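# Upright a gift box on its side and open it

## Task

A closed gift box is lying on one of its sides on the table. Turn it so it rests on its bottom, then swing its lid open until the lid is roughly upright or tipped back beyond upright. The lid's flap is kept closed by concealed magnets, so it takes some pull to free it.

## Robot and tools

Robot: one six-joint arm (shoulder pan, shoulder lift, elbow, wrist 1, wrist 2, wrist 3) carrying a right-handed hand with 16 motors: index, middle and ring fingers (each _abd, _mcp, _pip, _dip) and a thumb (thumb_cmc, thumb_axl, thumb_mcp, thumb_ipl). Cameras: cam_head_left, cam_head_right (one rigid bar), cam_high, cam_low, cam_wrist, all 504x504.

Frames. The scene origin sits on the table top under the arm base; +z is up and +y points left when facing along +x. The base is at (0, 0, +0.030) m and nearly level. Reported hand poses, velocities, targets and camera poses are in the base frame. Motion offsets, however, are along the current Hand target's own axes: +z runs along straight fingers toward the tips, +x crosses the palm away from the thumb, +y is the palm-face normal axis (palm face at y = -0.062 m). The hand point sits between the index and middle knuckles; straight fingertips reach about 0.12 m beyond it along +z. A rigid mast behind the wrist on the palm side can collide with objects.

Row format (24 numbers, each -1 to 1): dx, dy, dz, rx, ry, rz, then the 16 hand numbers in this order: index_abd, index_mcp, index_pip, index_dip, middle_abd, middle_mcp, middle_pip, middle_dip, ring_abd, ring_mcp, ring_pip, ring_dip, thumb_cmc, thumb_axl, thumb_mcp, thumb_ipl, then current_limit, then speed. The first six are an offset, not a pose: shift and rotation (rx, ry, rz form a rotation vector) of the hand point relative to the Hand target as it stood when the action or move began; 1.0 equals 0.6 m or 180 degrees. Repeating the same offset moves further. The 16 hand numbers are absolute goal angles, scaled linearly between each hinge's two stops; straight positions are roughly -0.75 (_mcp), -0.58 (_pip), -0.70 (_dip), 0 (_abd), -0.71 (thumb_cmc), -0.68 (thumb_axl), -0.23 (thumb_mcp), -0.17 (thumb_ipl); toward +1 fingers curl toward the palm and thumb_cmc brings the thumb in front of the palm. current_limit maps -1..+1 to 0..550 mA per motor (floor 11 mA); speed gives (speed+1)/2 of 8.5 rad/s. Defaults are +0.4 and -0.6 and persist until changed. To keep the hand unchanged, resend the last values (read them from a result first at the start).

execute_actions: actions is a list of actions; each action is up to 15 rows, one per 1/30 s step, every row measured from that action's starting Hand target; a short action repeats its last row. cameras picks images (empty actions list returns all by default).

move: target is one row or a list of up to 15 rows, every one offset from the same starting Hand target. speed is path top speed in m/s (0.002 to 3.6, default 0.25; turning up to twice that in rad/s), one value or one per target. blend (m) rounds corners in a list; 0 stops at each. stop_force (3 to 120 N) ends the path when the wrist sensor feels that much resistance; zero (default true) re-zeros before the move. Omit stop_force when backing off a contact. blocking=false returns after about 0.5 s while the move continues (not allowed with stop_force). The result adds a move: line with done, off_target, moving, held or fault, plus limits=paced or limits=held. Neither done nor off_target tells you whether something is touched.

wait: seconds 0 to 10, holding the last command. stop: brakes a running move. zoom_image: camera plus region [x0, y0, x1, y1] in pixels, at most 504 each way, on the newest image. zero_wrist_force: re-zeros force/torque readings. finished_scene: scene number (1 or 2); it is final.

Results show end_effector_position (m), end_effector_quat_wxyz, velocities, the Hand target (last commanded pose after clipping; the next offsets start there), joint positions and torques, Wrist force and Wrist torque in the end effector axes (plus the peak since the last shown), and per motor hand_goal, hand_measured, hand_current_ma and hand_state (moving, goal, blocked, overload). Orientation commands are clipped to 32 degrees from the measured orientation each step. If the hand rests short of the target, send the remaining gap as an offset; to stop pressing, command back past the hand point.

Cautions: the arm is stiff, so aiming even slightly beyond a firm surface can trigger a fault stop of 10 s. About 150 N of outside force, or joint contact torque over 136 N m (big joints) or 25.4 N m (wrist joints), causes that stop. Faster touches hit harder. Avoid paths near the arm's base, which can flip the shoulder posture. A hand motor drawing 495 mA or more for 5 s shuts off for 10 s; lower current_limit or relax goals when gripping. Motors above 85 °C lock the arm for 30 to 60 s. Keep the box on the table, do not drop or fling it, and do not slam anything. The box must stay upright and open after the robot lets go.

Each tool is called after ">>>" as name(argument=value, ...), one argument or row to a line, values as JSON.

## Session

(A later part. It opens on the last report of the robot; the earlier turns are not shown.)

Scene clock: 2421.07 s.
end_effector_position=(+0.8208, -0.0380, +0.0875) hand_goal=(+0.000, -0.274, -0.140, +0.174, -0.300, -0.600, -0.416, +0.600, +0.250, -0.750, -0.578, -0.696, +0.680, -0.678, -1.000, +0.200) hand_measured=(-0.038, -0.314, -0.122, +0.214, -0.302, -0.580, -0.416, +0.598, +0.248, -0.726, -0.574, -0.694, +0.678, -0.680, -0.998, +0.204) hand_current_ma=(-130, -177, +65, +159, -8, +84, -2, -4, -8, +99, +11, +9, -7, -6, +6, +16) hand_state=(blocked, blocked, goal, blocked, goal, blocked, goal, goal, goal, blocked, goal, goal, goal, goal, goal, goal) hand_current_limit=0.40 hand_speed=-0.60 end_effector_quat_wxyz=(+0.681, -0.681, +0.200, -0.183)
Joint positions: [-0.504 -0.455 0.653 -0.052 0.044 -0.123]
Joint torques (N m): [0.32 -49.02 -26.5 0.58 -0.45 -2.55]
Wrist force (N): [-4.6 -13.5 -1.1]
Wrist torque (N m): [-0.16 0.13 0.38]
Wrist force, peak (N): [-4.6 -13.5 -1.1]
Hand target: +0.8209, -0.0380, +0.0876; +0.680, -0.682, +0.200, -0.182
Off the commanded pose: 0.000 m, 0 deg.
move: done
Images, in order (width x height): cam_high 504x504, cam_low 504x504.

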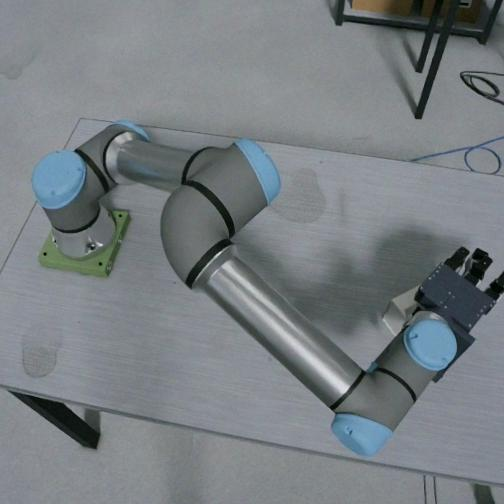

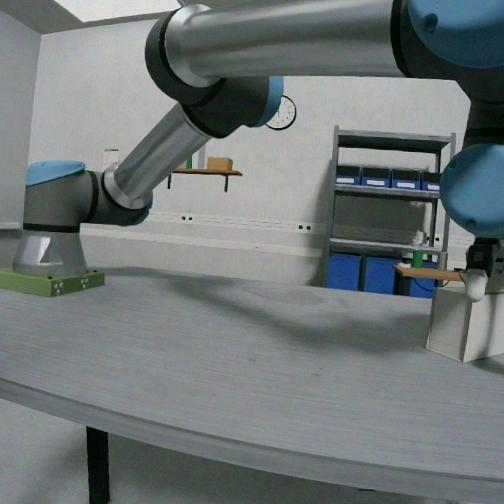

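>>> move(
  target=[
    [0,-0.017,0,0,0,0,0,-0.274,-0.139,0.174,-0.3,-0.6,-0.416,0.6,0.25,-0.75,-0.577,-0.696,0.68,-0.678,-1,0.0,0.4,-0.6],
  ],
  speed=0.05,
  cameras=["cam_low", "cam_head_right", "cam_head_left"],
)

>>> zoom_image(
  camera="cam_head_left",
  region=[120, 230, 270, 380],
)

>>> zoom_image(
  camera="cam_low",
  region=[384, 230, 504, 350],
)

Scene clock: 2431.03 s.
end_effector_position=(+0.8211, -0.0380, +0.0977) hand_goal=(+0.000, -0.274, -0.140, +0.174, -0.300, -0.600, -0.416, +0.600, +0.250, -0.750, -0.578, -0.696, +0.680, -0.678, -1.000, +0.000) hand_measured=(-0.004, -0.270, -0.138, +0.176, -0.302, -0.580, -0.416, +0.598, +0.248, -0.726, -0.574, -0.694, +0.678, -0.680, -0.998, +0.004) hand_current_ma=(-8, +15, +6, +7, -8, +84, -2, -4, -8, +99, +11, +9, -7, -6, +7, +18) hand_state=(goal, goal, goal, goal, goal, blocked, goal, goal, goal, blocked, goal, goal, goal, goal, goal, goal) hand_current_limit=0.40 hand_speed=-0.60 end_effector_quat_wxyz=(+0.680, -0.681, +0.200, -0.183)
Joint positions: [-0.504 -0.452 0.62 0.001 0.044 -0.147]
Joint torques (N m): [4.88 -56.32 -30.23 1.79 1.52 -1.88]
Wrist force (N): [-0.5 0.2 -0.5]
Wrist torque (N m): [0.09 0.20 0.11]
Wrist force, peak (N): [-4.7 -13.8 -1.2]
Hand target: +0.8211, -0.0380, +0.0977; +0.680, -0.682, +0.200, -0.182
Off the commanded pose: 0.000 m, 0 deg.
move: done
Images, in order (width x height): cam_head_left 504x504, cam_head_right 504x504, cam_low 504x504.

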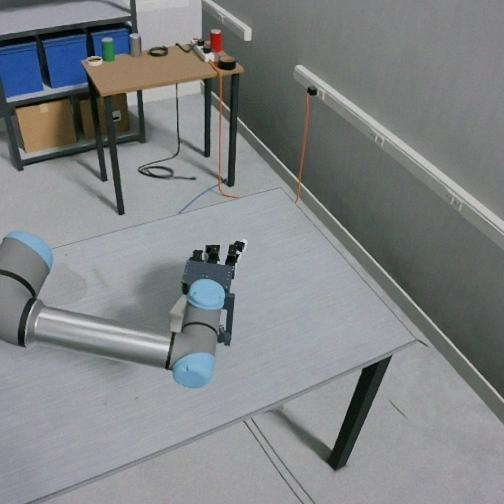

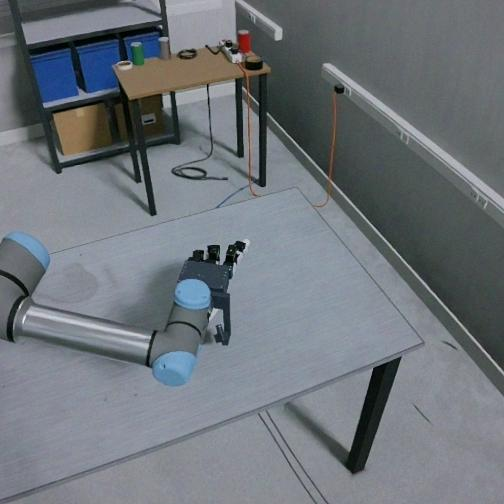

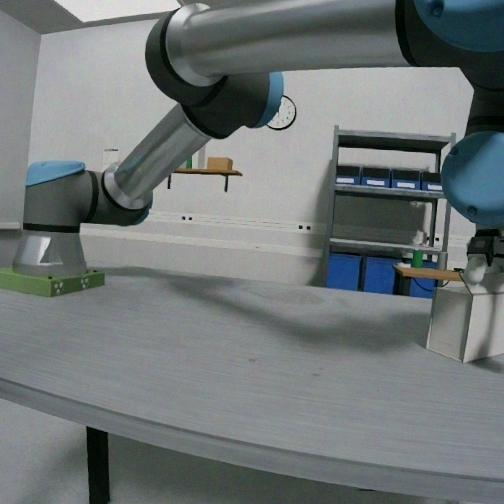

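Scaled by 3.360.

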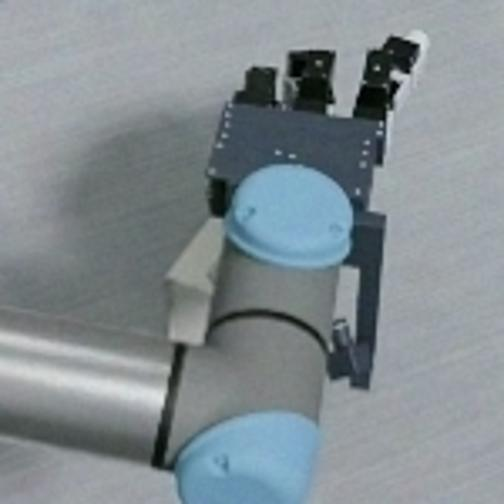

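Scaled by 4.200.

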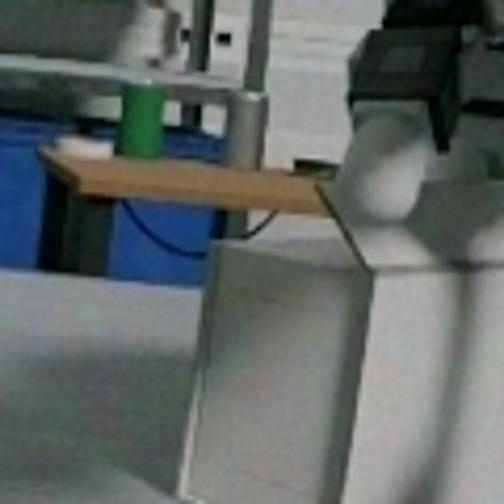

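>>> move(
  target=[
    [0,-0.07,0,0,0,0,0,-0.274,-0.139,0.174,0,-0.7,-0.416,0.6,0.25,-0.75,-0.577,-0.696,0.68,-0.678,-1,0.0,0.4,-0.6],
    [-0.07,-0.07,0,0,0,0,0,-0.274,-0.139,0.174,0,-0.7,-0.416,0.6,0.25,-0.75,-0.577,-0.696,0.68,-0.678,-1,0.0,0.4,-0.6],
    [-0.07,0.006,0,0,0,0,0,-0.274,-0.139,0.174,0,-0.7,-0.416,0.6,0.25,-0.75,-0.577,-0.696,0.68,-0.678,-1,0.0,0.4,-0.6],
  ],
  speed=0.08,
  cameras=["cam_low"],
)

>>> zoom_image(
  camera="cam_low",
  region=[384, 230, 504, 350],
)

Scene clock: 2471.60 s.
end_effector_position=(+0.7852, -0.0162, +0.0951) hand_goal=(+0.000, -0.274, -0.140, +0.174, +0.000, -0.700, -0.416, +0.600, +0.250, -0.750, -0.578, -0.696, +0.680, -0.678, -1.000, +0.000) hand_measured=(-0.002, -0.270, -0.138, +0.176, -0.004, -0.680, -0.416, +0.598, +0.248, -0.726, -0.574, -0.694, +0.678, -0.680, -0.998, +0.004) hand_current_ma=(-8, +16, +6, +7, -8, +84, -1, -4, -8, +96, +11, +9, -7, -5, +8, +18) hand_state=(goal, goal, goal, goal, goal, blocked, goal, goal, goal, blocked, goal, goal, goal, goal, goal, goal) hand_current_limit=0.40 hand_speed=-0.60 end_effector_quat_wxyz=(+0.679, -0.683, +0.200, -0.182)
Joint positions: [-0.501 -0.558 0.839 -0.012 0.047 -0.246]
Joint torques (N m): [-8.55 -68.91 -5.04 -0.69 -2.23 1.78]
Wrist force (N): [-0.6 -0.1 -0.4]
Wrist torque (N m): [0.04 0.23 0.04]
Wrist force, peak (N): [-0.3 1.4 -0.7]
Hand target: +0.7852, -0.0162, +0.0951; +0.680, -0.682, +0.200, -0.182
Off the commanded pose: 0.000 m, 0 deg.
move: done
Images, in order (width x height): cam_low 504x504.

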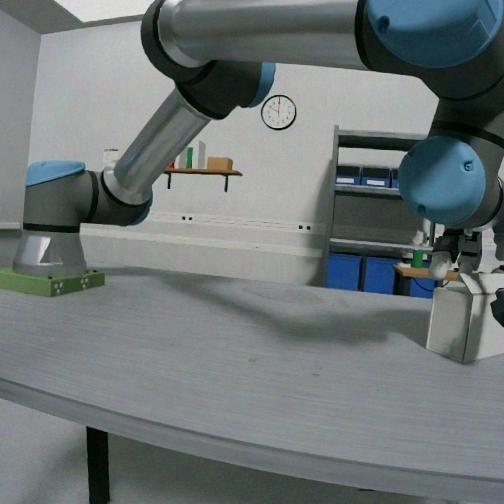

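Scaled by 4.200.

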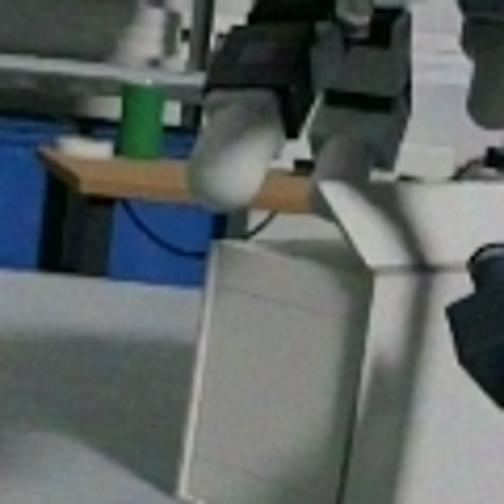

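>>> move(
  target=[
    [0.02,0.004,0,0,0,0,0,-0.274,-0.139,0.174,0,-0.7,-0.416,0.6,0.25,-0.75,-0.577,-0.696,0.68,-0.678,-1,0.0,0.4,-0.6],
    [0.08,0.004,0,0,0,0,0,-0.274,-0.139,0.174,0,-0.7,-0.416,0.6,0.25,-0.75,-0.577,-0.696,0.68,-0.678,-1,0.0,0.4,-0.6],
  ],
  speed=0.06,
  blend=[0.01,0],
  cameras=["cam_low"],
)

>>> zoom_image(
  camera="cam_low",
  region=[384, 230, 504, 350],
)

Scene clock: 2485.90 s.
end_effector_position=(+0.8261, -0.0412, +0.0916) hand_goal=(+0.000, -0.274, -0.140, +0.174, +0.000, -0.700, -0.416, +0.600, +0.250, -0.750, -0.578, -0.696, +0.680, -0.678, -1.000, +0.000) hand_measured=(-0.006, -0.272, -0.138, +0.178, -0.004, -0.680, -0.416, +0.598, +0.248, -0.726, -0.574, -0.694, +0.678, -0.680, -0.998, +0.004) hand_current_ma=(-19, +6, +6, +12, -8, +84, -1, -4, -7, +96, +11, +9, -7, -5, +8, +18) hand_state=(goal, goal, goal, goal, goal, blocked, goal, goal, goal, blocked, goal, goal, goal, goal, goal, goal) hand_current_limit=0.40 hand_speed=-0.60 end_effector_quat_wxyz=(+0.681, -0.681, +0.200, -0.183)
Joint positions: [-0.504 -0.432 0.596 -0.013 0.044 -0.128]
Joint torques (N m): [2.61 -55.29 -30.52 1.55 -1.69 -2.02]
Wrist force (N): [-1.3 -1.6 -0.5]
Wrist torque (N m): [0.06 0.20 0.17]
Wrist force, peak (N): [-1.2 -2.3 -0.6]
Hand target: +0.8261, -0.0411, +0.0916; +0.680, -0.682, +0.200, -0.182
Off the commanded pose: 0.000 m, 0 deg.
move: done; blend cut to 0.0061 m at target 1
Images, in order (width x height): cam_low 504x504.

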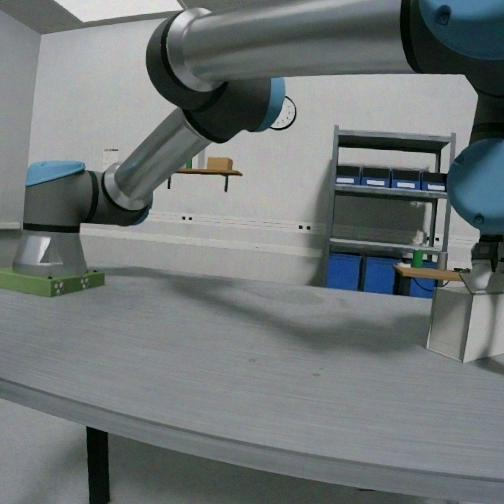

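Scaled by 4.200.

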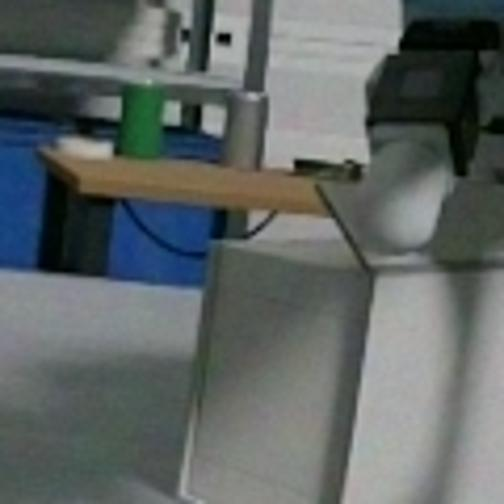

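>>> execute_actions(
  actions=[],
  cameras=["cam_wrist"],
)

Scene clock: 2499.60 s.
end_effector_position=(+0.8261, -0.0411, +0.0916) hand_goal=(+0.000, -0.274, -0.140, +0.174, +0.000, -0.700, -0.416, +0.600, +0.250, -0.750, -0.578, -0.696, +0.680, -0.678, -1.000, +0.000) hand_measured=(-0.006, -0.272, -0.138, +0.178, -0.004, -0.680, -0.416, +0.598, +0.248, -0.726, -0.574, -0.694, +0.678, -0.680, -0.998, +0.004) hand_current_ma=(-19, +6, +6, +12, -8, +84, -1, -4, -7, +96, +11, +9, -7, -5, +8, +18) hand_state=(goal, goal, goal, goal, goal, blocked, goal, goal, goal, blocked, goal, goal, goal, goal, goal, goal) hand_current_limit=0.40 hand_speed=-0.60 end_effector_quat_wxyz=(+0.681, -0.681, +0.200, -0.183)
Joint positions: [-0.504 -0.432 0.596 -0.013 0.044 -0.128]
Joint velocities: within noise
Joint torques (N m): [4.83 -56.09 -29.67 1.7 -1.75 -1.87]
Motor temperatures (°C): [28 37 29 34 29 29]
Wrist force (N): [-1.3 -1.7 -0.5]
Wrist torque (N m): [0.06 0.20 0.17]
Wrist force, peak (N): [-1.5 -1.9 -0.6]
Hand target: +0.8261, -0.0411, +0.0916; +0.680, -0.682, +0.200, -0.182
Off the commanded pose: 0.000 m, 0 deg.
camera_calibration:
cam_wrist: T_world_to_cam=[[-0.676471, 0.438977, -0.591343, 0.669441], [-0.735662, -0.365179, 0.570479, 0.505414], [0.0344808, 0.820941, 0.569972, 0.0770282], [0, 0, 0, 1]] pos_world=[0.822015, -0.172538, 0.0636373]
Images, in order (width x height): cam_wrist 504x504.

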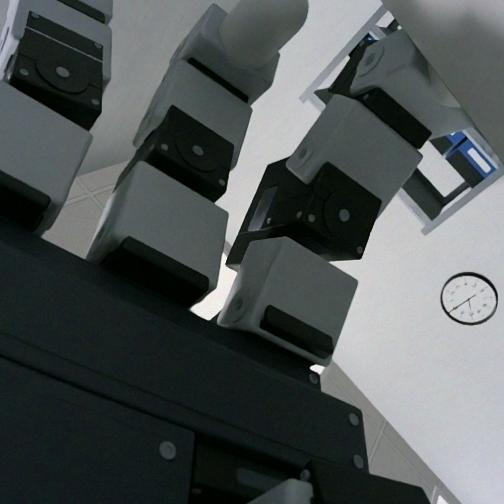

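>>> move(
  target=[
    [0.025,0,0,0,0,0,0,-0.274,-0.139,0.174,0,-0.7,-0.416,0.6,0.25,-0.75,-0.577,-0.696,0.68,-0.678,-1,0.0,0.6,-0.6],
  ],
  speed=0.03,
  cameras=["cam_low", "cam_wrist"],
)

>>> zoom_image(
  camera="cam_low",
  region=[384, 230, 504, 350],
)

Scene clock: 2515.00 s.
end_effector_position=(+0.8389, -0.0489, +0.0913) hand_goal=(+0.000, -0.274, -0.140, +0.174, +0.000, -0.700, -0.416, +0.600, +0.250, -0.750, -0.578, -0.696, +0.680, -0.678, -1.000, +0.000) hand_measured=(-0.008, -0.276, -0.138, +0.178, -0.004, -0.680, -0.416, +0.598, +0.248, -0.726, -0.574, -0.694, +0.678, -0.680, -0.998, +0.004) hand_current_ma=(-21, -7, +6, +14, -8, +84, -1, -4, -7, +96, +11, +9, -7, -5, +8, +18) hand_state=(goal, goal, goal, goal, goal, blocked, goal, goal, goal, blocked, goal, goal, goal, goal, goal, goal) hand_current_limit=0.60 hand_speed=-0.60 end_effector_quat_wxyz=(+0.681, -0.680, +0.200, -0.183)
Joint positions: [-0.505 -0.376 0.484 0.018 0.043 -0.104]
Joint torques (N m): [-2.48 -57.92 -29.74 2.06 -1.52 -2.22]
Wrist force (N): [-1.7 -2.7 -0.4]
Wrist torque (N m): [-0.03 0.22 0.22]
Wrist force, peak (N): [-1.7 -2.7 -0.4]
Hand target: +0.8389, -0.0489, +0.0913; +0.680, -0.682, +0.200, -0.182
Off the commanded pose: 0.000 m, 0 deg.
move: done
camera_calibration:
cam_wrist: T_world_to_cam=[[-0.675985, 0.439668, -0.591385, 0.680953], [-0.736118, -0.365546, 0.569655, 0.512635], [0.0342803, 0.820408, 0.570751, 0.0832913], [0, 0, 0, 1]] pos_world=[0.834819, -0.180334, 0.0631422]
Images, in order (width x height): cam_low 504x504, cam_wrist 504x504.

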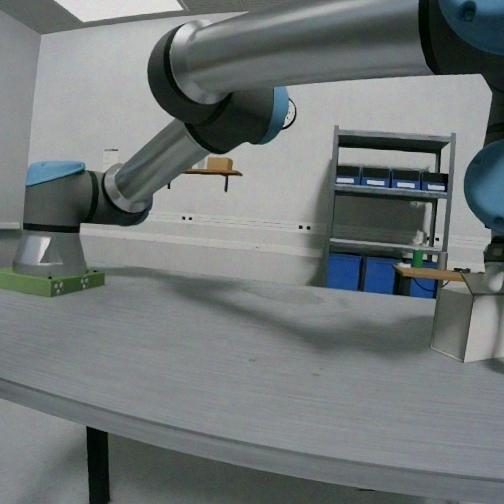

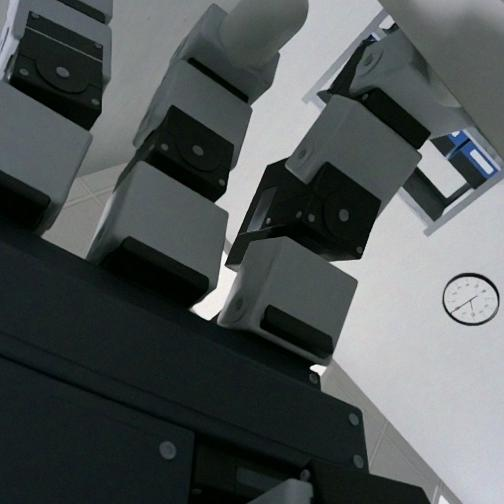

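Scaled by 4.200.

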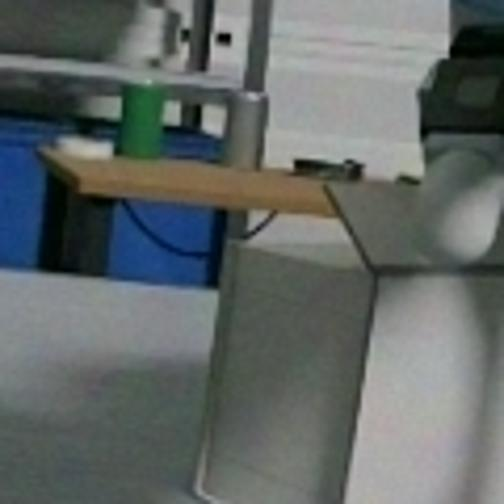

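>>> move(
  target=[
    [-0.025,-0.008,0,0,0,0,0,-0.274,-0.139,0.174,0,-0.7,-0.416,0.6,0.25,-0.75,-0.577,-0.696,0.68,-0.678,-1,0.0,0.6,-0.6],
    [-0.025,-0.008,-0.065,0,0,0,0,-0.274,-0.139,0.174,0,-0.7,-0.416,0.6,0.25,-0.75,-0.577,-0.696,0.68,-0.678,-1,0.0,0.6,-0.6],
    [0.03,-0.008,-0.065,0,0,0,0,-0.274,-0.139,0.174,0,-0.7,-0.416,0.6,0.25,-0.75,-0.577,-0.696,0.68,-0.678,-1,0.0,0.6,-0.6],
  ],
  speed=0.05,
  cameras=["cam_low", "cam_wrist"],
)

>>> zoom_image(
  camera="cam_low",
  region=[384, 230, 504, 350],
)

Scene clock: 2538.27 s.
end_effector_position=(+0.8341, -0.0916, +0.0960) hand_goal=(+0.000, -0.274, -0.140, +0.174, +0.000, -0.700, -0.416, +0.600, +0.250, -0.750, -0.578, -0.696, +0.680, -0.678, -1.000, +0.000) hand_measured=(-0.002, -0.270, -0.138, +0.176, -0.004, -0.680, -0.416, +0.598, +0.248, -0.726, -0.574, -0.694, +0.678, -0.680, -0.998, +0.004) hand_current_ma=(-4, +16, +6, +6, -8, +84, -1, -4, -7, +96, +11, +9, -7, -5, +8, +18) hand_state=(goal, goal, goal, goal, goal, blocked, goal, goal, goal, blocked, goal, goal, goal, goal, goal, goal) hand_current_limit=0.60 hand_speed=-0.60 end_effector_quat_wxyz=(+0.683, -0.678, +0.199, -0.183)
Joint positions: [-0.556 -0.343 0.408 0.018 -0.009 -0.061]
Joint torques (N m): [4.7 -58.98 -30.85 -1.35 -1.84 1.84]
Wrist force (N): [-0.8 0.2 -0.4]
Wrist torque (N m): [0.05 0.27 0.02]
Wrist force, peak (N): [-1.7 -2.7 -0.5]
Hand target: +0.8341, -0.0916, +0.0960; +0.680, -0.682, +0.200, -0.182
Off the commanded pose: 0.000 m, 1 deg.
move: done
camera_calibration:
cam_wrist: T_world_to_cam=[[-0.674071, 0.442854, -0.591192, 0.698009], [-0.737947, -0.36843, 0.565414, 0.492473], [0.0325831, 0.817398, 0.575151, 0.116386], [0, 0, 0, 1]] pos_world=[0.830135, -0.222808, 0.0672671]
Images, in order (width x height): cam_low 504x504, cam_wrist 504x504.

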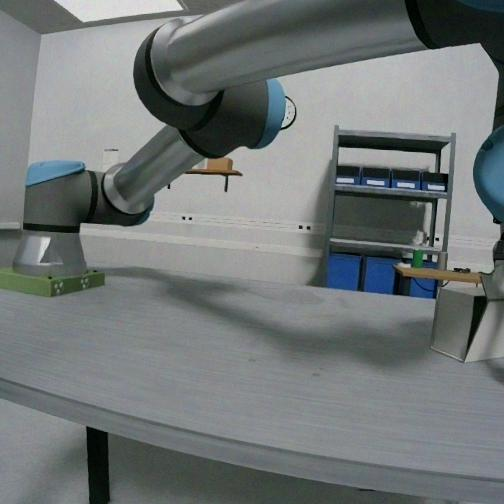

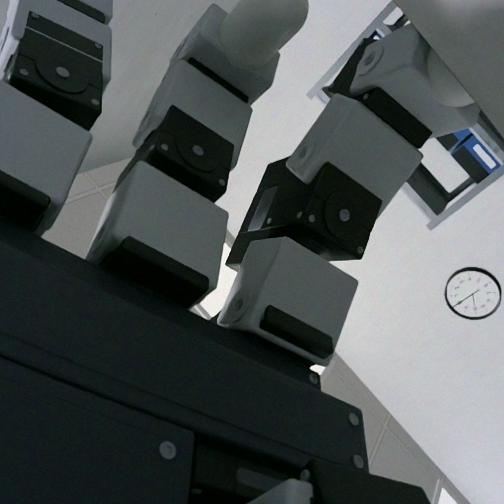

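Scaled by 4.200.

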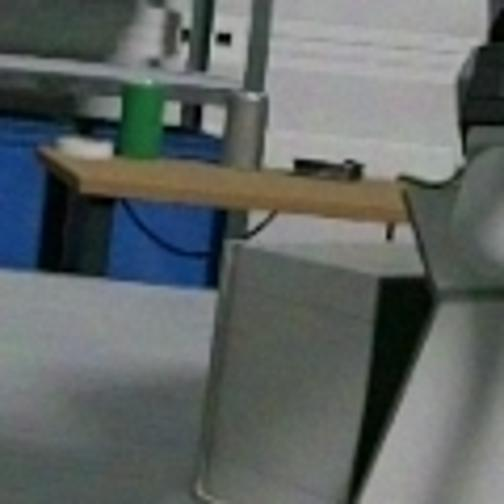

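>>> move(
  target=[
    [0.04,0.01,0,0,0,0,0,-0.274,-0.139,0.174,0,-0.7,-0.416,0.6,0.25,-0.75,-0.577,-0.696,0.68,-0.678,-1,0.0,0.6,-0.6],
    [0.085,0.045,0,0,0,0,0,-0.274,-0.139,0.174,0,-0.7,-0.416,0.6,0.25,-0.75,-0.577,-0.696,0.68,-0.678,-1,0.0,0.6,-0.6],
  ],
  speed=0.05,
  blend=[0.008,0],
  cameras=["cam_low", "cam_head_left"],
)

>>> zoom_image(
  camera="cam_low",
  region=[384, 230, 504, 350],
)

>>> zoom_image(
  camera="cam_head_left",
  region=[130, 240, 290, 400],
)

Scene clock: 2562.17 s.
end_effector_position=(+0.8769, -0.1181, +0.0679) hand_goal=(+0.000, -0.274, -0.140, +0.174, +0.000, -0.700, -0.416, +0.600, +0.250, -0.750, -0.578, -0.696, +0.680, -0.678, -1.000, +0.000) hand_measured=(-0.002, -0.270, -0.138, +0.176, -0.004, -0.680, -0.416, +0.598, +0.248, -0.726, -0.574, -0.694, +0.678, -0.680, -0.998, +0.004) hand_current_ma=(-4, +16, +6, +6, -8, +84, -1, -4, -7, +96, +11, +9, -7, -5, +8, +18) hand_state=(goal, goal, goal, goal, goal, blocked, goal, goal, goal, blocked, goal, goal, goal, goal, goal, goal) hand_current_limit=0.60 hand_speed=-0.60 end_effector_quat_wxyz=(+0.682, -0.680, +0.198, -0.182)
Joint positions: [-0.556 -0.171 0.133 -0.202 -0.011 0.263]
Joint torques (N m): [4.92 -62 -31.36 -1.85 -1.14 1.63]
Wrist force (N): [-1.1 0.5 -0.2]
Wrist torque (N m): [0.10 0.28 -0.02]
Wrist force, peak (N): [-0.8 0.7 -0.5]
Hand target: +0.8770, -0.1181, +0.0679; +0.680, -0.682, +0.200, -0.182
Off the commanded pose: 0.000 m, 0 deg.
move: done
Images, in order (width x height): cam_head_left 504x504, cam_low 504x504.

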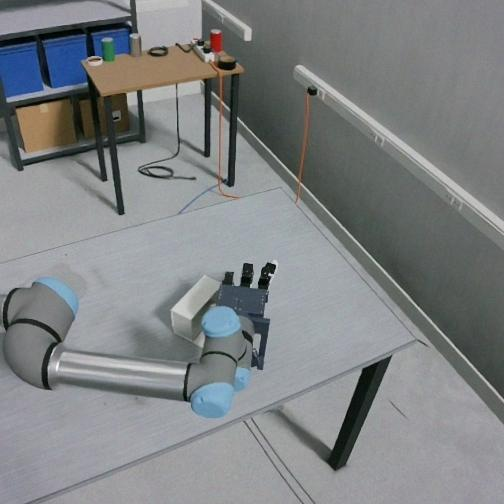

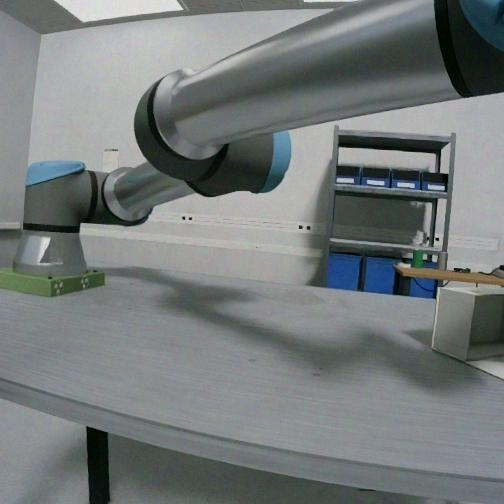

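Scaled by 4.200.

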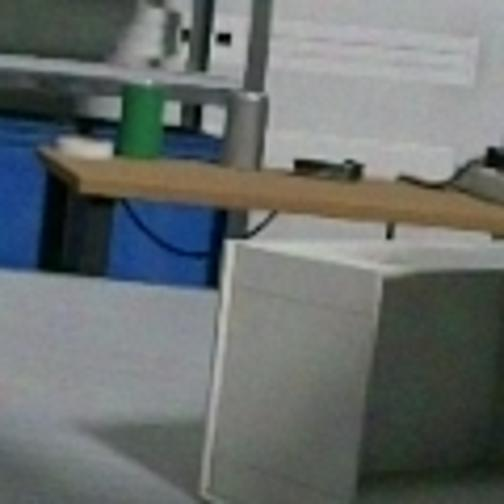

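Scaled by 3.150.

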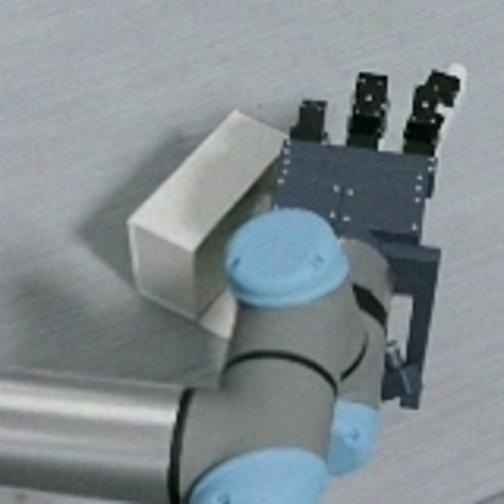

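>>> move(
  target=[
    [0,-0.287,0,0,0,0,0,-0.274,-0.139,0.174,0,-0.7,-0.416,0.6,0.25,-0.75,-0.577,-0.696,0.68,-0.678,-1,0.0,0.4,-0.4],
    [-0.2018,-0.287,0.1715,0,0.119,0,-0.2,0.479,-0.577,-0.696,0,-0.95,-0.577,-0.696,0.2,0.479,-0.577,-0.696,-0.5,-0.678,-0.23,-0.17,0.4,-0.4],
  ],
  speed=0.15,
  cameras=["cam_low", "cam_head_left", "cam_high"],
)

>>> zoom_image(
  camera="cam_head_left",
  region=[130, 220, 290, 380],
)

Scene clock: 2715.47 s.
end_effector_position=(+0.8314, +0.0322, +0.2418) hand_goal=(-0.200, +0.478, -0.578, -0.696, +0.000, -0.950, -0.578, -0.696, +0.200, +0.478, -0.578, -0.696, -0.500, -0.678, -0.230, -0.170) hand_measured=(-0.196, +0.476, -0.574, -0.694, -0.004, -0.928, -0.572, -0.692, +0.202, +0.476, -0.574, -0.694, -0.482, -0.680, -0.232, -0.168) hand_current_ma=(+13, -4, +11, +8, -8, +85, +21, +9, +5, -4, +10, +8, +67, -5, -8, +10) hand_state=(goal, goal, goal, goal, goal, blocked, goal, goal, goal, goal, goal, goal, goal, goal, goal, goal) hand_current_limit=0.40 hand_speed=-0.40 end_effector_quat_wxyz=(+0.631, -0.636, +0.323, -0.306)
Joint positions: [-0.385 -0.858 0.996 -0.103 0.536 -0.012]
Joint torques (N m): [3.88 -61.84 -8.1 -2.29 1.83 1.76]
Wrist force (N): [-0.7 0.0 -0.7]
Wrist torque (N m): [0.16 0.26 -0.03]
Wrist force, peak (N): [-0.8 1.9 -0.3]
Hand target: +0.8314, +0.0322, +0.2418; +0.631, -0.636, +0.323, -0.306
Off the commanded pose: 0.000 m, 0 deg.
elbow stopped short: the move would have taken joint 3 (elbow) straighter than the controller allows.
move: done
Images, in order (width x height): cam_head_left 504x504, cam_high 504x504, cam_low 504x504.

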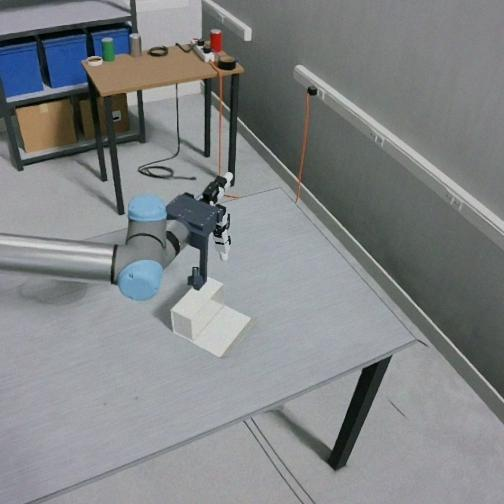

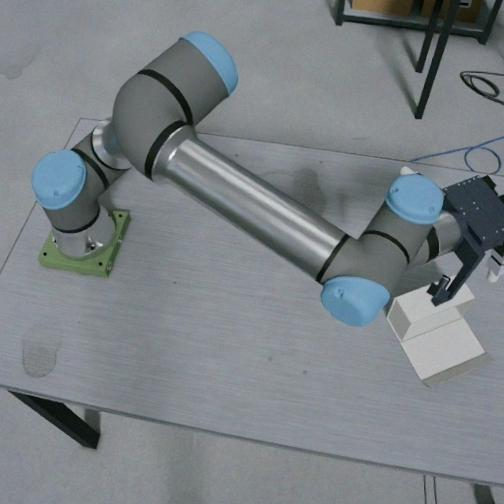

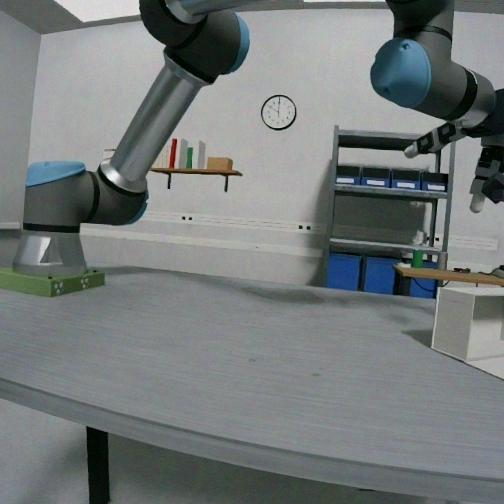

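Scaled by 3.150.

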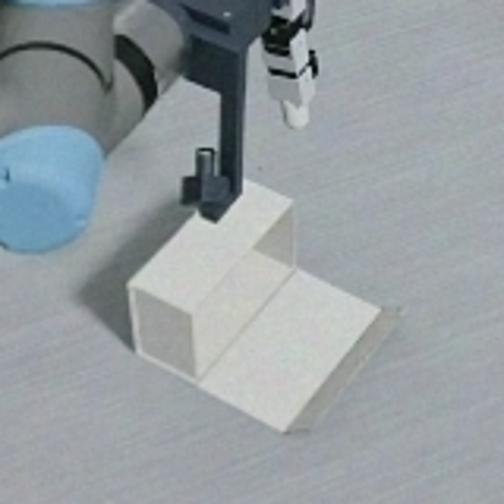

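>>> zoom_image(
  camera="cam_high",
  region=[370, 260, 504, 394],
)

Scaled by 3.761.

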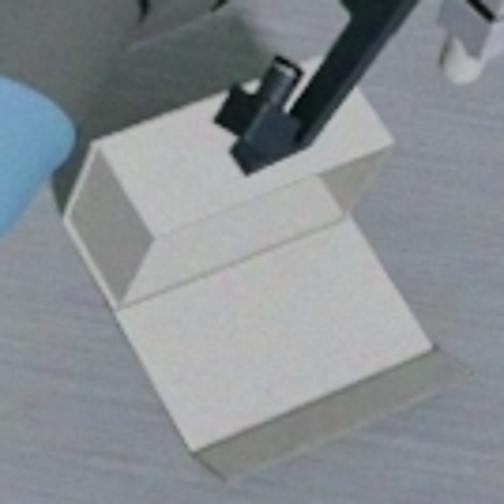

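>>> move(
  target=[
    [0.0383,0,-0.0868,0,0.006,0,-0.2,0.479,-0.577,-0.696,0,-0.95,-0.577,-0.696,0.2,0.479,-0.577,-0.696,-0.5,-0.678,-0.23,-0.17,0.4,-0.4],
    [0.0383,0.12,-0.0868,0,0.006,0,-0.2,0.479,-0.577,-0.696,0,-0.95,-0.577,-0.696,0.2,0.479,-0.577,-0.696,-0.5,-0.678,-0.23,-0.17,0.4,-0.4],
  ],
  speed=0.12,
  cameras=["cam_low", "cam_head_left", "cam_high"],
)

>>> zoom_image(
  camera="cam_head_left",
  region=[130, 220, 290, 380],
)

>>> zoom_image(
  camera="cam_low",
  region=[384, 230, 504, 350],
)

Scene clock: 2761.30 s.
end_effector_position=(+0.8021, -0.0174, +0.1704) hand_goal=(-0.200, +0.478, -0.578, -0.696, +0.000, -0.950, -0.578, -0.696, +0.200, +0.478, -0.578, -0.696, -0.500, -0.678, -0.230, -0.170) hand_measured=(-0.196, +0.476, -0.574, -0.694, -0.004, -0.930, -0.572, -0.692, +0.202, +0.476, -0.576, -0.694, -0.482, -0.680, -0.232, -0.168) hand_current_ma=(+13, -3, +10, +8, -8, +83, +21, +9, +5, -4, +9, +8, +66, -5, -8, +9) hand_state=(goal, goal, goal, goal, goal, blocked, goal, goal, goal, goal, goal, goal, goal, goal, goal, goal) hand_current_limit=0.40 hand_speed=-0.40 end_effector_quat_wxyz=(+0.628, -0.633, +0.329, -0.312)
Joint positions: [-0.47 -0.868 1.2 -0.292 0.47 -0.018]
Joint torques (N m): [-8.24 -44.4 -6.18 -2.63 1.94 1.87]
Wrist force (N): [-1.0 -0.2 -0.3]
Wrist torque (N m): [0.07 0.30 -0.07]
Wrist force, peak (N): [-0.9 -1.1 -0.7]
Hand target: +0.8021, -0.0174, +0.1703; +0.628, -0.633, +0.329, -0.312
Off the commanded pose: 0.000 m, 0 deg.
move: done
Images, in order (width x height): cam_head_left 504x504, cam_high 504x504, cam_low 504x504.

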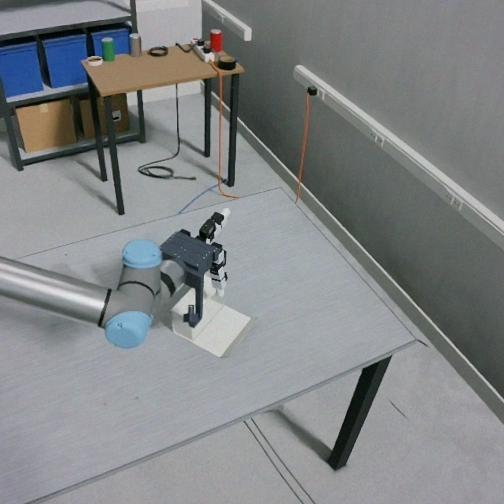

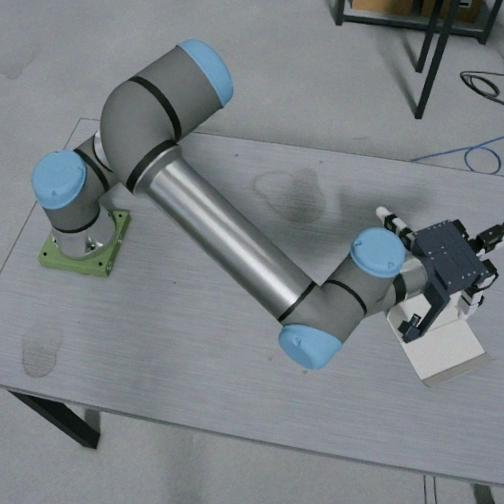

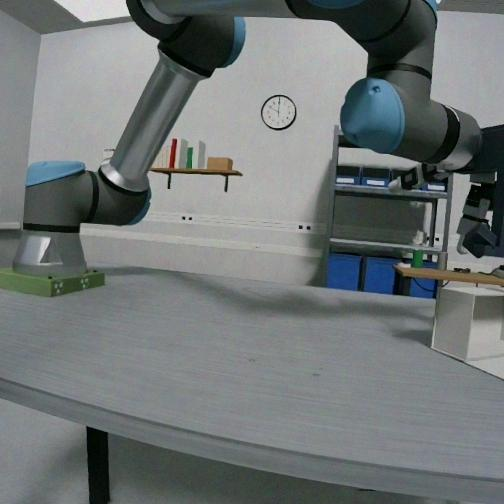

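Scaled by 3.150.

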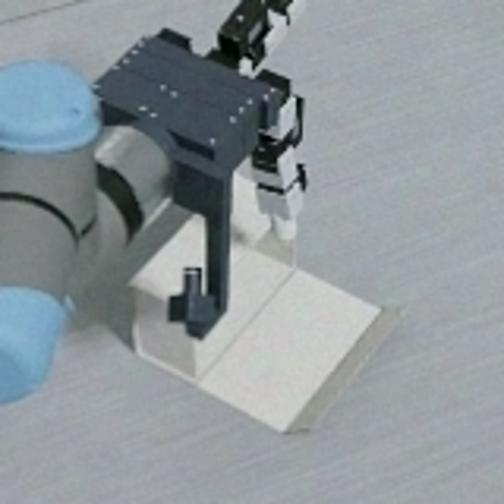

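Scaled by 4.200.

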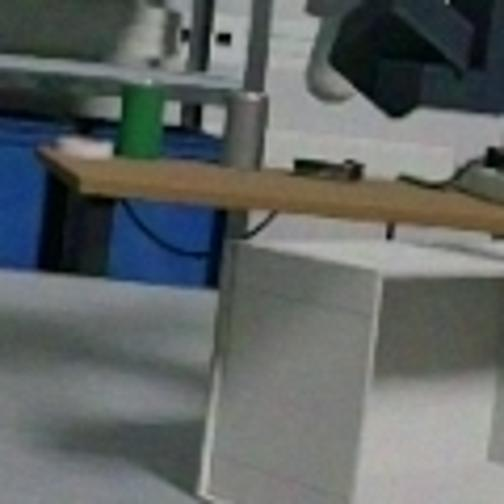

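>>> move(
  target=[
    [0,0.125,0,0,0,0,-0.2,0.479,-0.577,-0.696,0,-0.95,-0.577,-0.696,0.2,0.479,-0.577,-0.696,-0.5,-0.678,-0.23,-0.17,0.4,-0.4],
  ],
  speed=0.06,
  stop_force=5,
  cameras=["cam_low", "cam_head_left"],
)

>>> zoom_image(
  camera="cam_head_left",
  region=[130, 220, 290, 380],
)

>>> zoom_image(
  camera="cam_low",
  region=[384, 230, 504, 350],
)

Scene clock: 2792.43 s.
end_effector_position=(+0.8002, -0.0171, +0.0953) hand_goal=(-0.200, +0.478, -0.578, -0.696, +0.000, -0.950, -0.578, -0.696, +0.200, +0.478, -0.578, -0.696, -0.500, -0.678, -0.230, -0.170) hand_measured=(-0.196, +0.476, -0.574, -0.694, -0.004, -0.930, -0.572, -0.692, +0.202, +0.476, -0.576, -0.694, -0.482, -0.680, -0.232, -0.168) hand_current_ma=(+13, -3, +10, +8, -8, +83, +21, +9, +5, -4, +9, +8, +66, -5, -8, +9) hand_state=(goal, goal, goal, goal, goal, blocked, goal, goal, goal, goal, goal, goal, goal, goal, goal, goal) hand_current_limit=0.40 hand_speed=-0.40 end_effector_quat_wxyz=(+0.628, -0.633, +0.329, -0.312)
Joint positions: [-0.471 -0.798 1.284 -0.446 0.469 -0.018]
Joint torques (N m): [-8.23 -46.25 -5.29 -2.29 -0.95 1.84]
Wrist force (N): [-1.2 0.0 -0.7]
Wrist torque (N m): [0.13 0.33 -0.02]
Wrist force, peak (N): [-1.4 -0.1 -0.7]
Hand target: +0.8002, -0.0171, +0.0953; +0.628, -0.633, +0.329, -0.312
Off the commanded pose: 0.000 m, 0 deg.
move: done
Images, in order (width x height): cam_head_left 504x504, cam_low 504x504.

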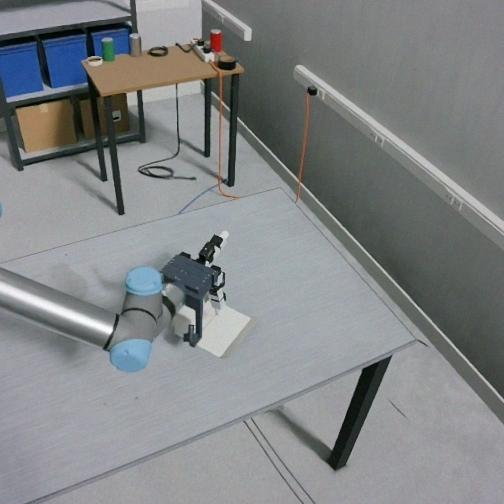

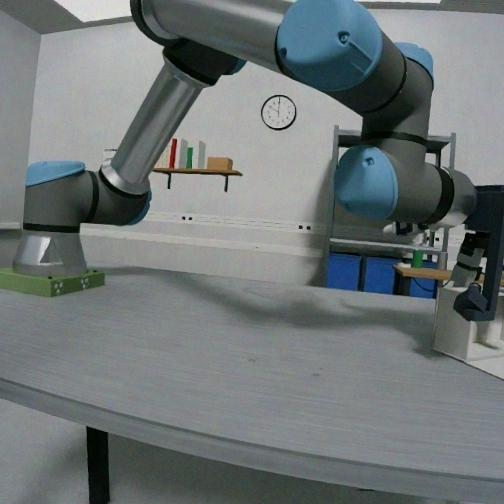

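Scaled by 3.150.

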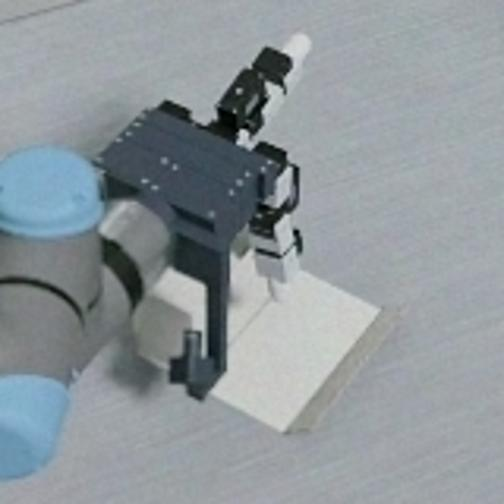

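Scaled by 4.200.

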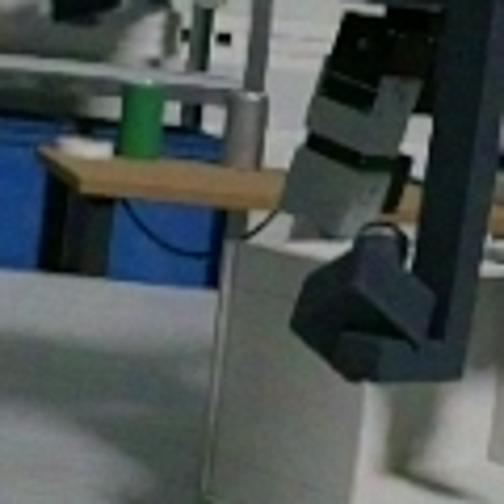

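>>> move(
  target=[
    [0,0,0,0,0,0,0.02,0.479,-0.577,-0.696,0,-0.95,-0.577,-0.696,0,0.479,-0.577,-0.696,-0.5,-0.678,-0.23,-0.17,0.0,-0.7],
    [-0.03,0,0,0,0,0,0.1,0.479,-0.577,-0.696,0,-0.95,-0.577,-0.696,-0.05,0.479,-0.577,-0.696,-0.5,-0.678,-0.23,-0.17,0.0,-0.7],
  ],
  speed=0.05,
  cameras=["cam_low", "cam_head_left"],
)

>>> zoom_image(
  camera="cam_head_left",
  region=[130, 220, 290, 380],
)

>>> zoom_image(
  camera="cam_low",
  region=[384, 230, 504, 350],
)

Scene clock: 2824.93 s.
end_effector_position=(+0.7896, -0.0026, +0.0957) hand_goal=(+0.100, +0.478, -0.578, -0.696, +0.000, -0.950, -0.578, -0.696, -0.050, +0.478, -0.578, -0.696, -0.500, -0.678, -0.230, -0.170) hand_measured=(+0.034, +0.478, -0.574, -0.694, -0.004, -0.930, -0.572, -0.692, -0.012, +0.476, -0.576, -0.694, -0.482, -0.680, -0.232, -0.168) hand_current_ma=(-242, +1, +10, +7, -8, +83, +21, +9, +132, -4, +5, +7, +66, -5, -8, +9) hand_state=(blocked, goal, goal, goal, goal, blocked, goal, goal, blocked, goal, goal, goal, goal, goal, goal, goal) hand_current_limit=0.00 hand_speed=-0.70 end_effector_quat_wxyz=(+0.628, -0.633, +0.329, -0.312)
Joint positions: [-0.458 -0.829 1.34 -0.472 0.482 -0.017]
Joint torques (N m): [5.21 -61.38 -5.53 -2.26 1.84 1.81]
Wrist force (N): [-1.2 0.5 -0.6]
Wrist torque (N m): [0.15 0.36 -0.02]
Wrist force, peak (N): [-1.5 -0.6 -0.6]
Hand target: +0.7896, -0.0026, +0.0957; +0.628, -0.633, +0.329, -0.312
Off the commanded pose: 0.000 m, 0 deg.
move: done
Images, in order (width x height): cam_head_left 504x504, cam_low 504x504.

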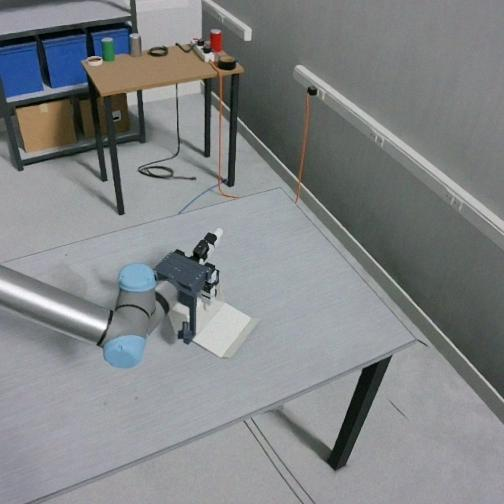

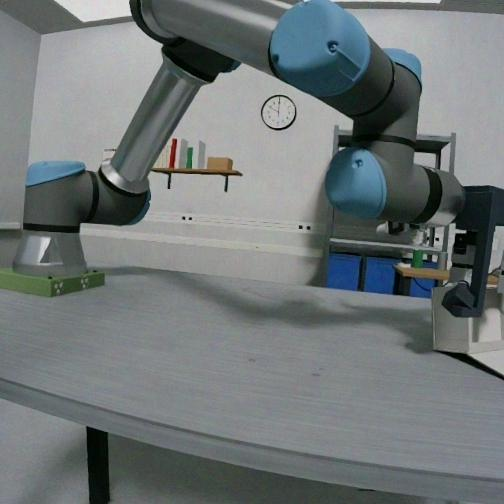

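Scaled by 3.150.

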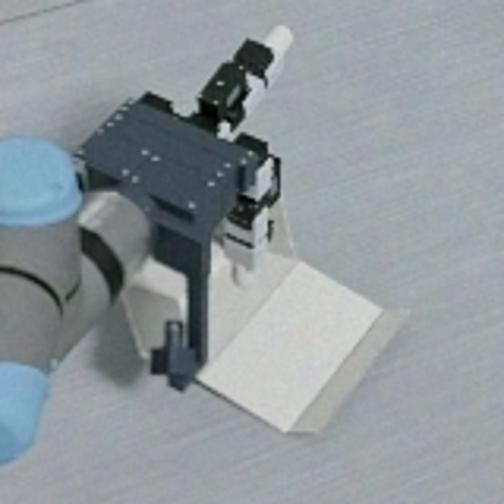

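Scaled by 4.200.

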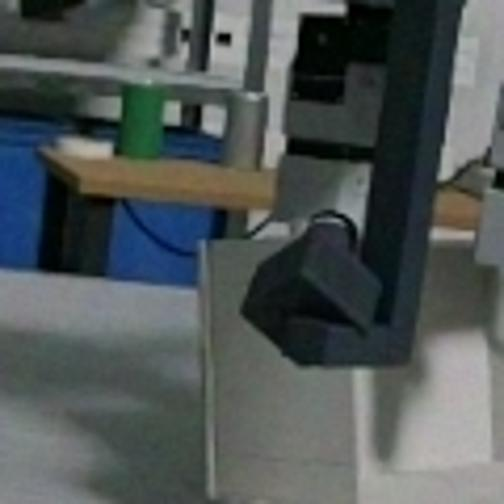

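>>> move(
  target=[
    [-0.035,0.005,0,0,0,0,0.3,0.479,-0.577,-0.696,0,-0.95,-0.577,-0.696,-0.1,0.479,-0.577,-0.696,-0.5,-0.678,-0.23,-0.17,-0.1,-0.7],
  ],
  speed=0.04,
  cameras=["cam_low", "cam_head_left"],
)

>>> zoom_image(
  camera="cam_head_left",
  region=[130, 220, 290, 380],
)

>>> zoom_image(
  camera="cam_low",
  region=[384, 230, 504, 350],
)

Scene clock: 2836.77 s.
end_effector_position=(+0.7772, +0.0143, +0.0930) hand_goal=(+0.300, +0.478, -0.578, -0.696, +0.000, -0.950, -0.578, -0.696, -0.100, +0.478, -0.578, -0.696, -0.500, -0.678, -0.230, -0.170) hand_measured=(+0.034, +0.480, -0.574, -0.694, -0.004, -0.930, -0.572, -0.692, -0.050, +0.476, -0.578, -0.694, -0.482, -0.680, -0.232, -0.168) hand_current_ma=(-248, +7, +10, +7, -8, +83, +21, +9, +181, -4, +2, +5, +66, -5, -8, +9) hand_state=(blocked, goal, goal, goal, goal, blocked, goal, goal, blocked, goal, goal, goal, goal, goal, goal, goal) hand_current_limit=-0.10 hand_speed=-0.70 end_effector_quat_wxyz=(+0.628, -0.633, +0.329, -0.312)
Joint positions: [-0.442 -0.86 1.405 -0.507 0.498 -0.016]
Joint torques (N m): [5.12 -60.93 -5.01 -2.44 1.7 1.97]
Wrist force (N): [-0.8 0.4 -0.3]
Wrist torque (N m): [0.11 0.32 -0.06]
Wrist force, peak (N): [-1.2 0.6 -0.6]
Hand target: +0.7771, +0.0144, +0.0930; +0.628, -0.633, +0.329, -0.312
Off the commanded pose: 0.000 m, 0 deg.
move: done
Images, in order (width x height): cam_head_left 504x504, cam_low 504x504.

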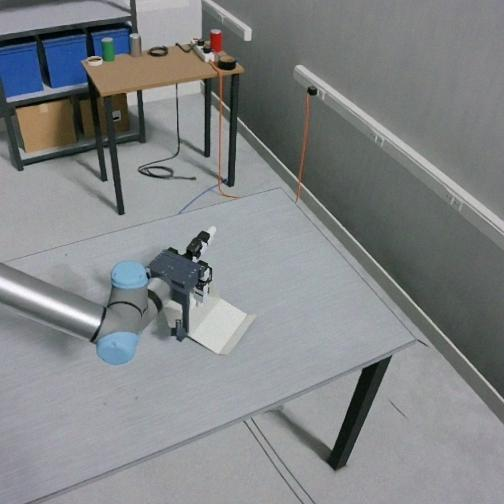

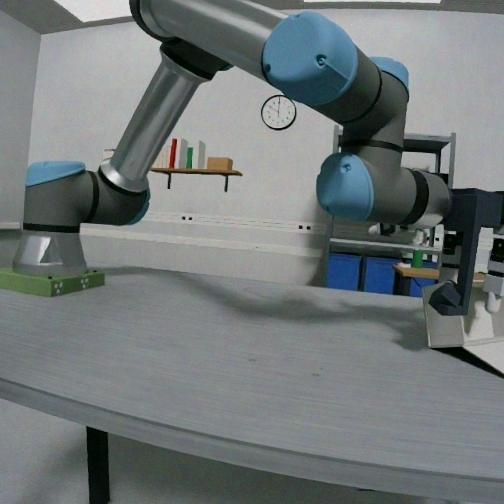

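Scaled by 3.150.

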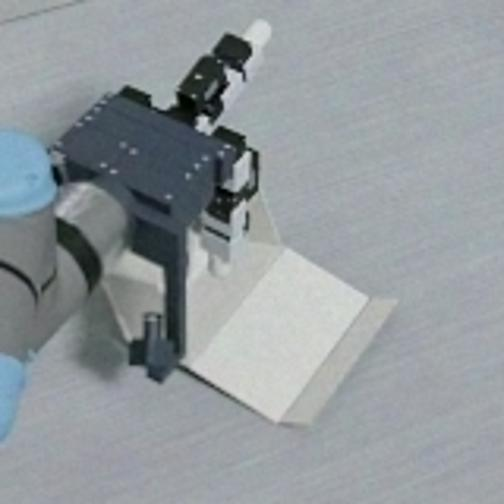

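Scaled by 4.200.

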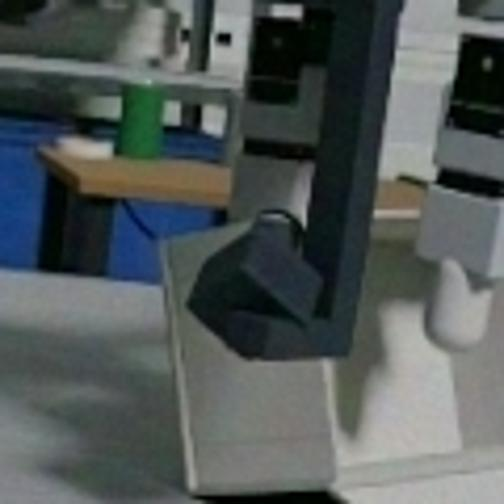

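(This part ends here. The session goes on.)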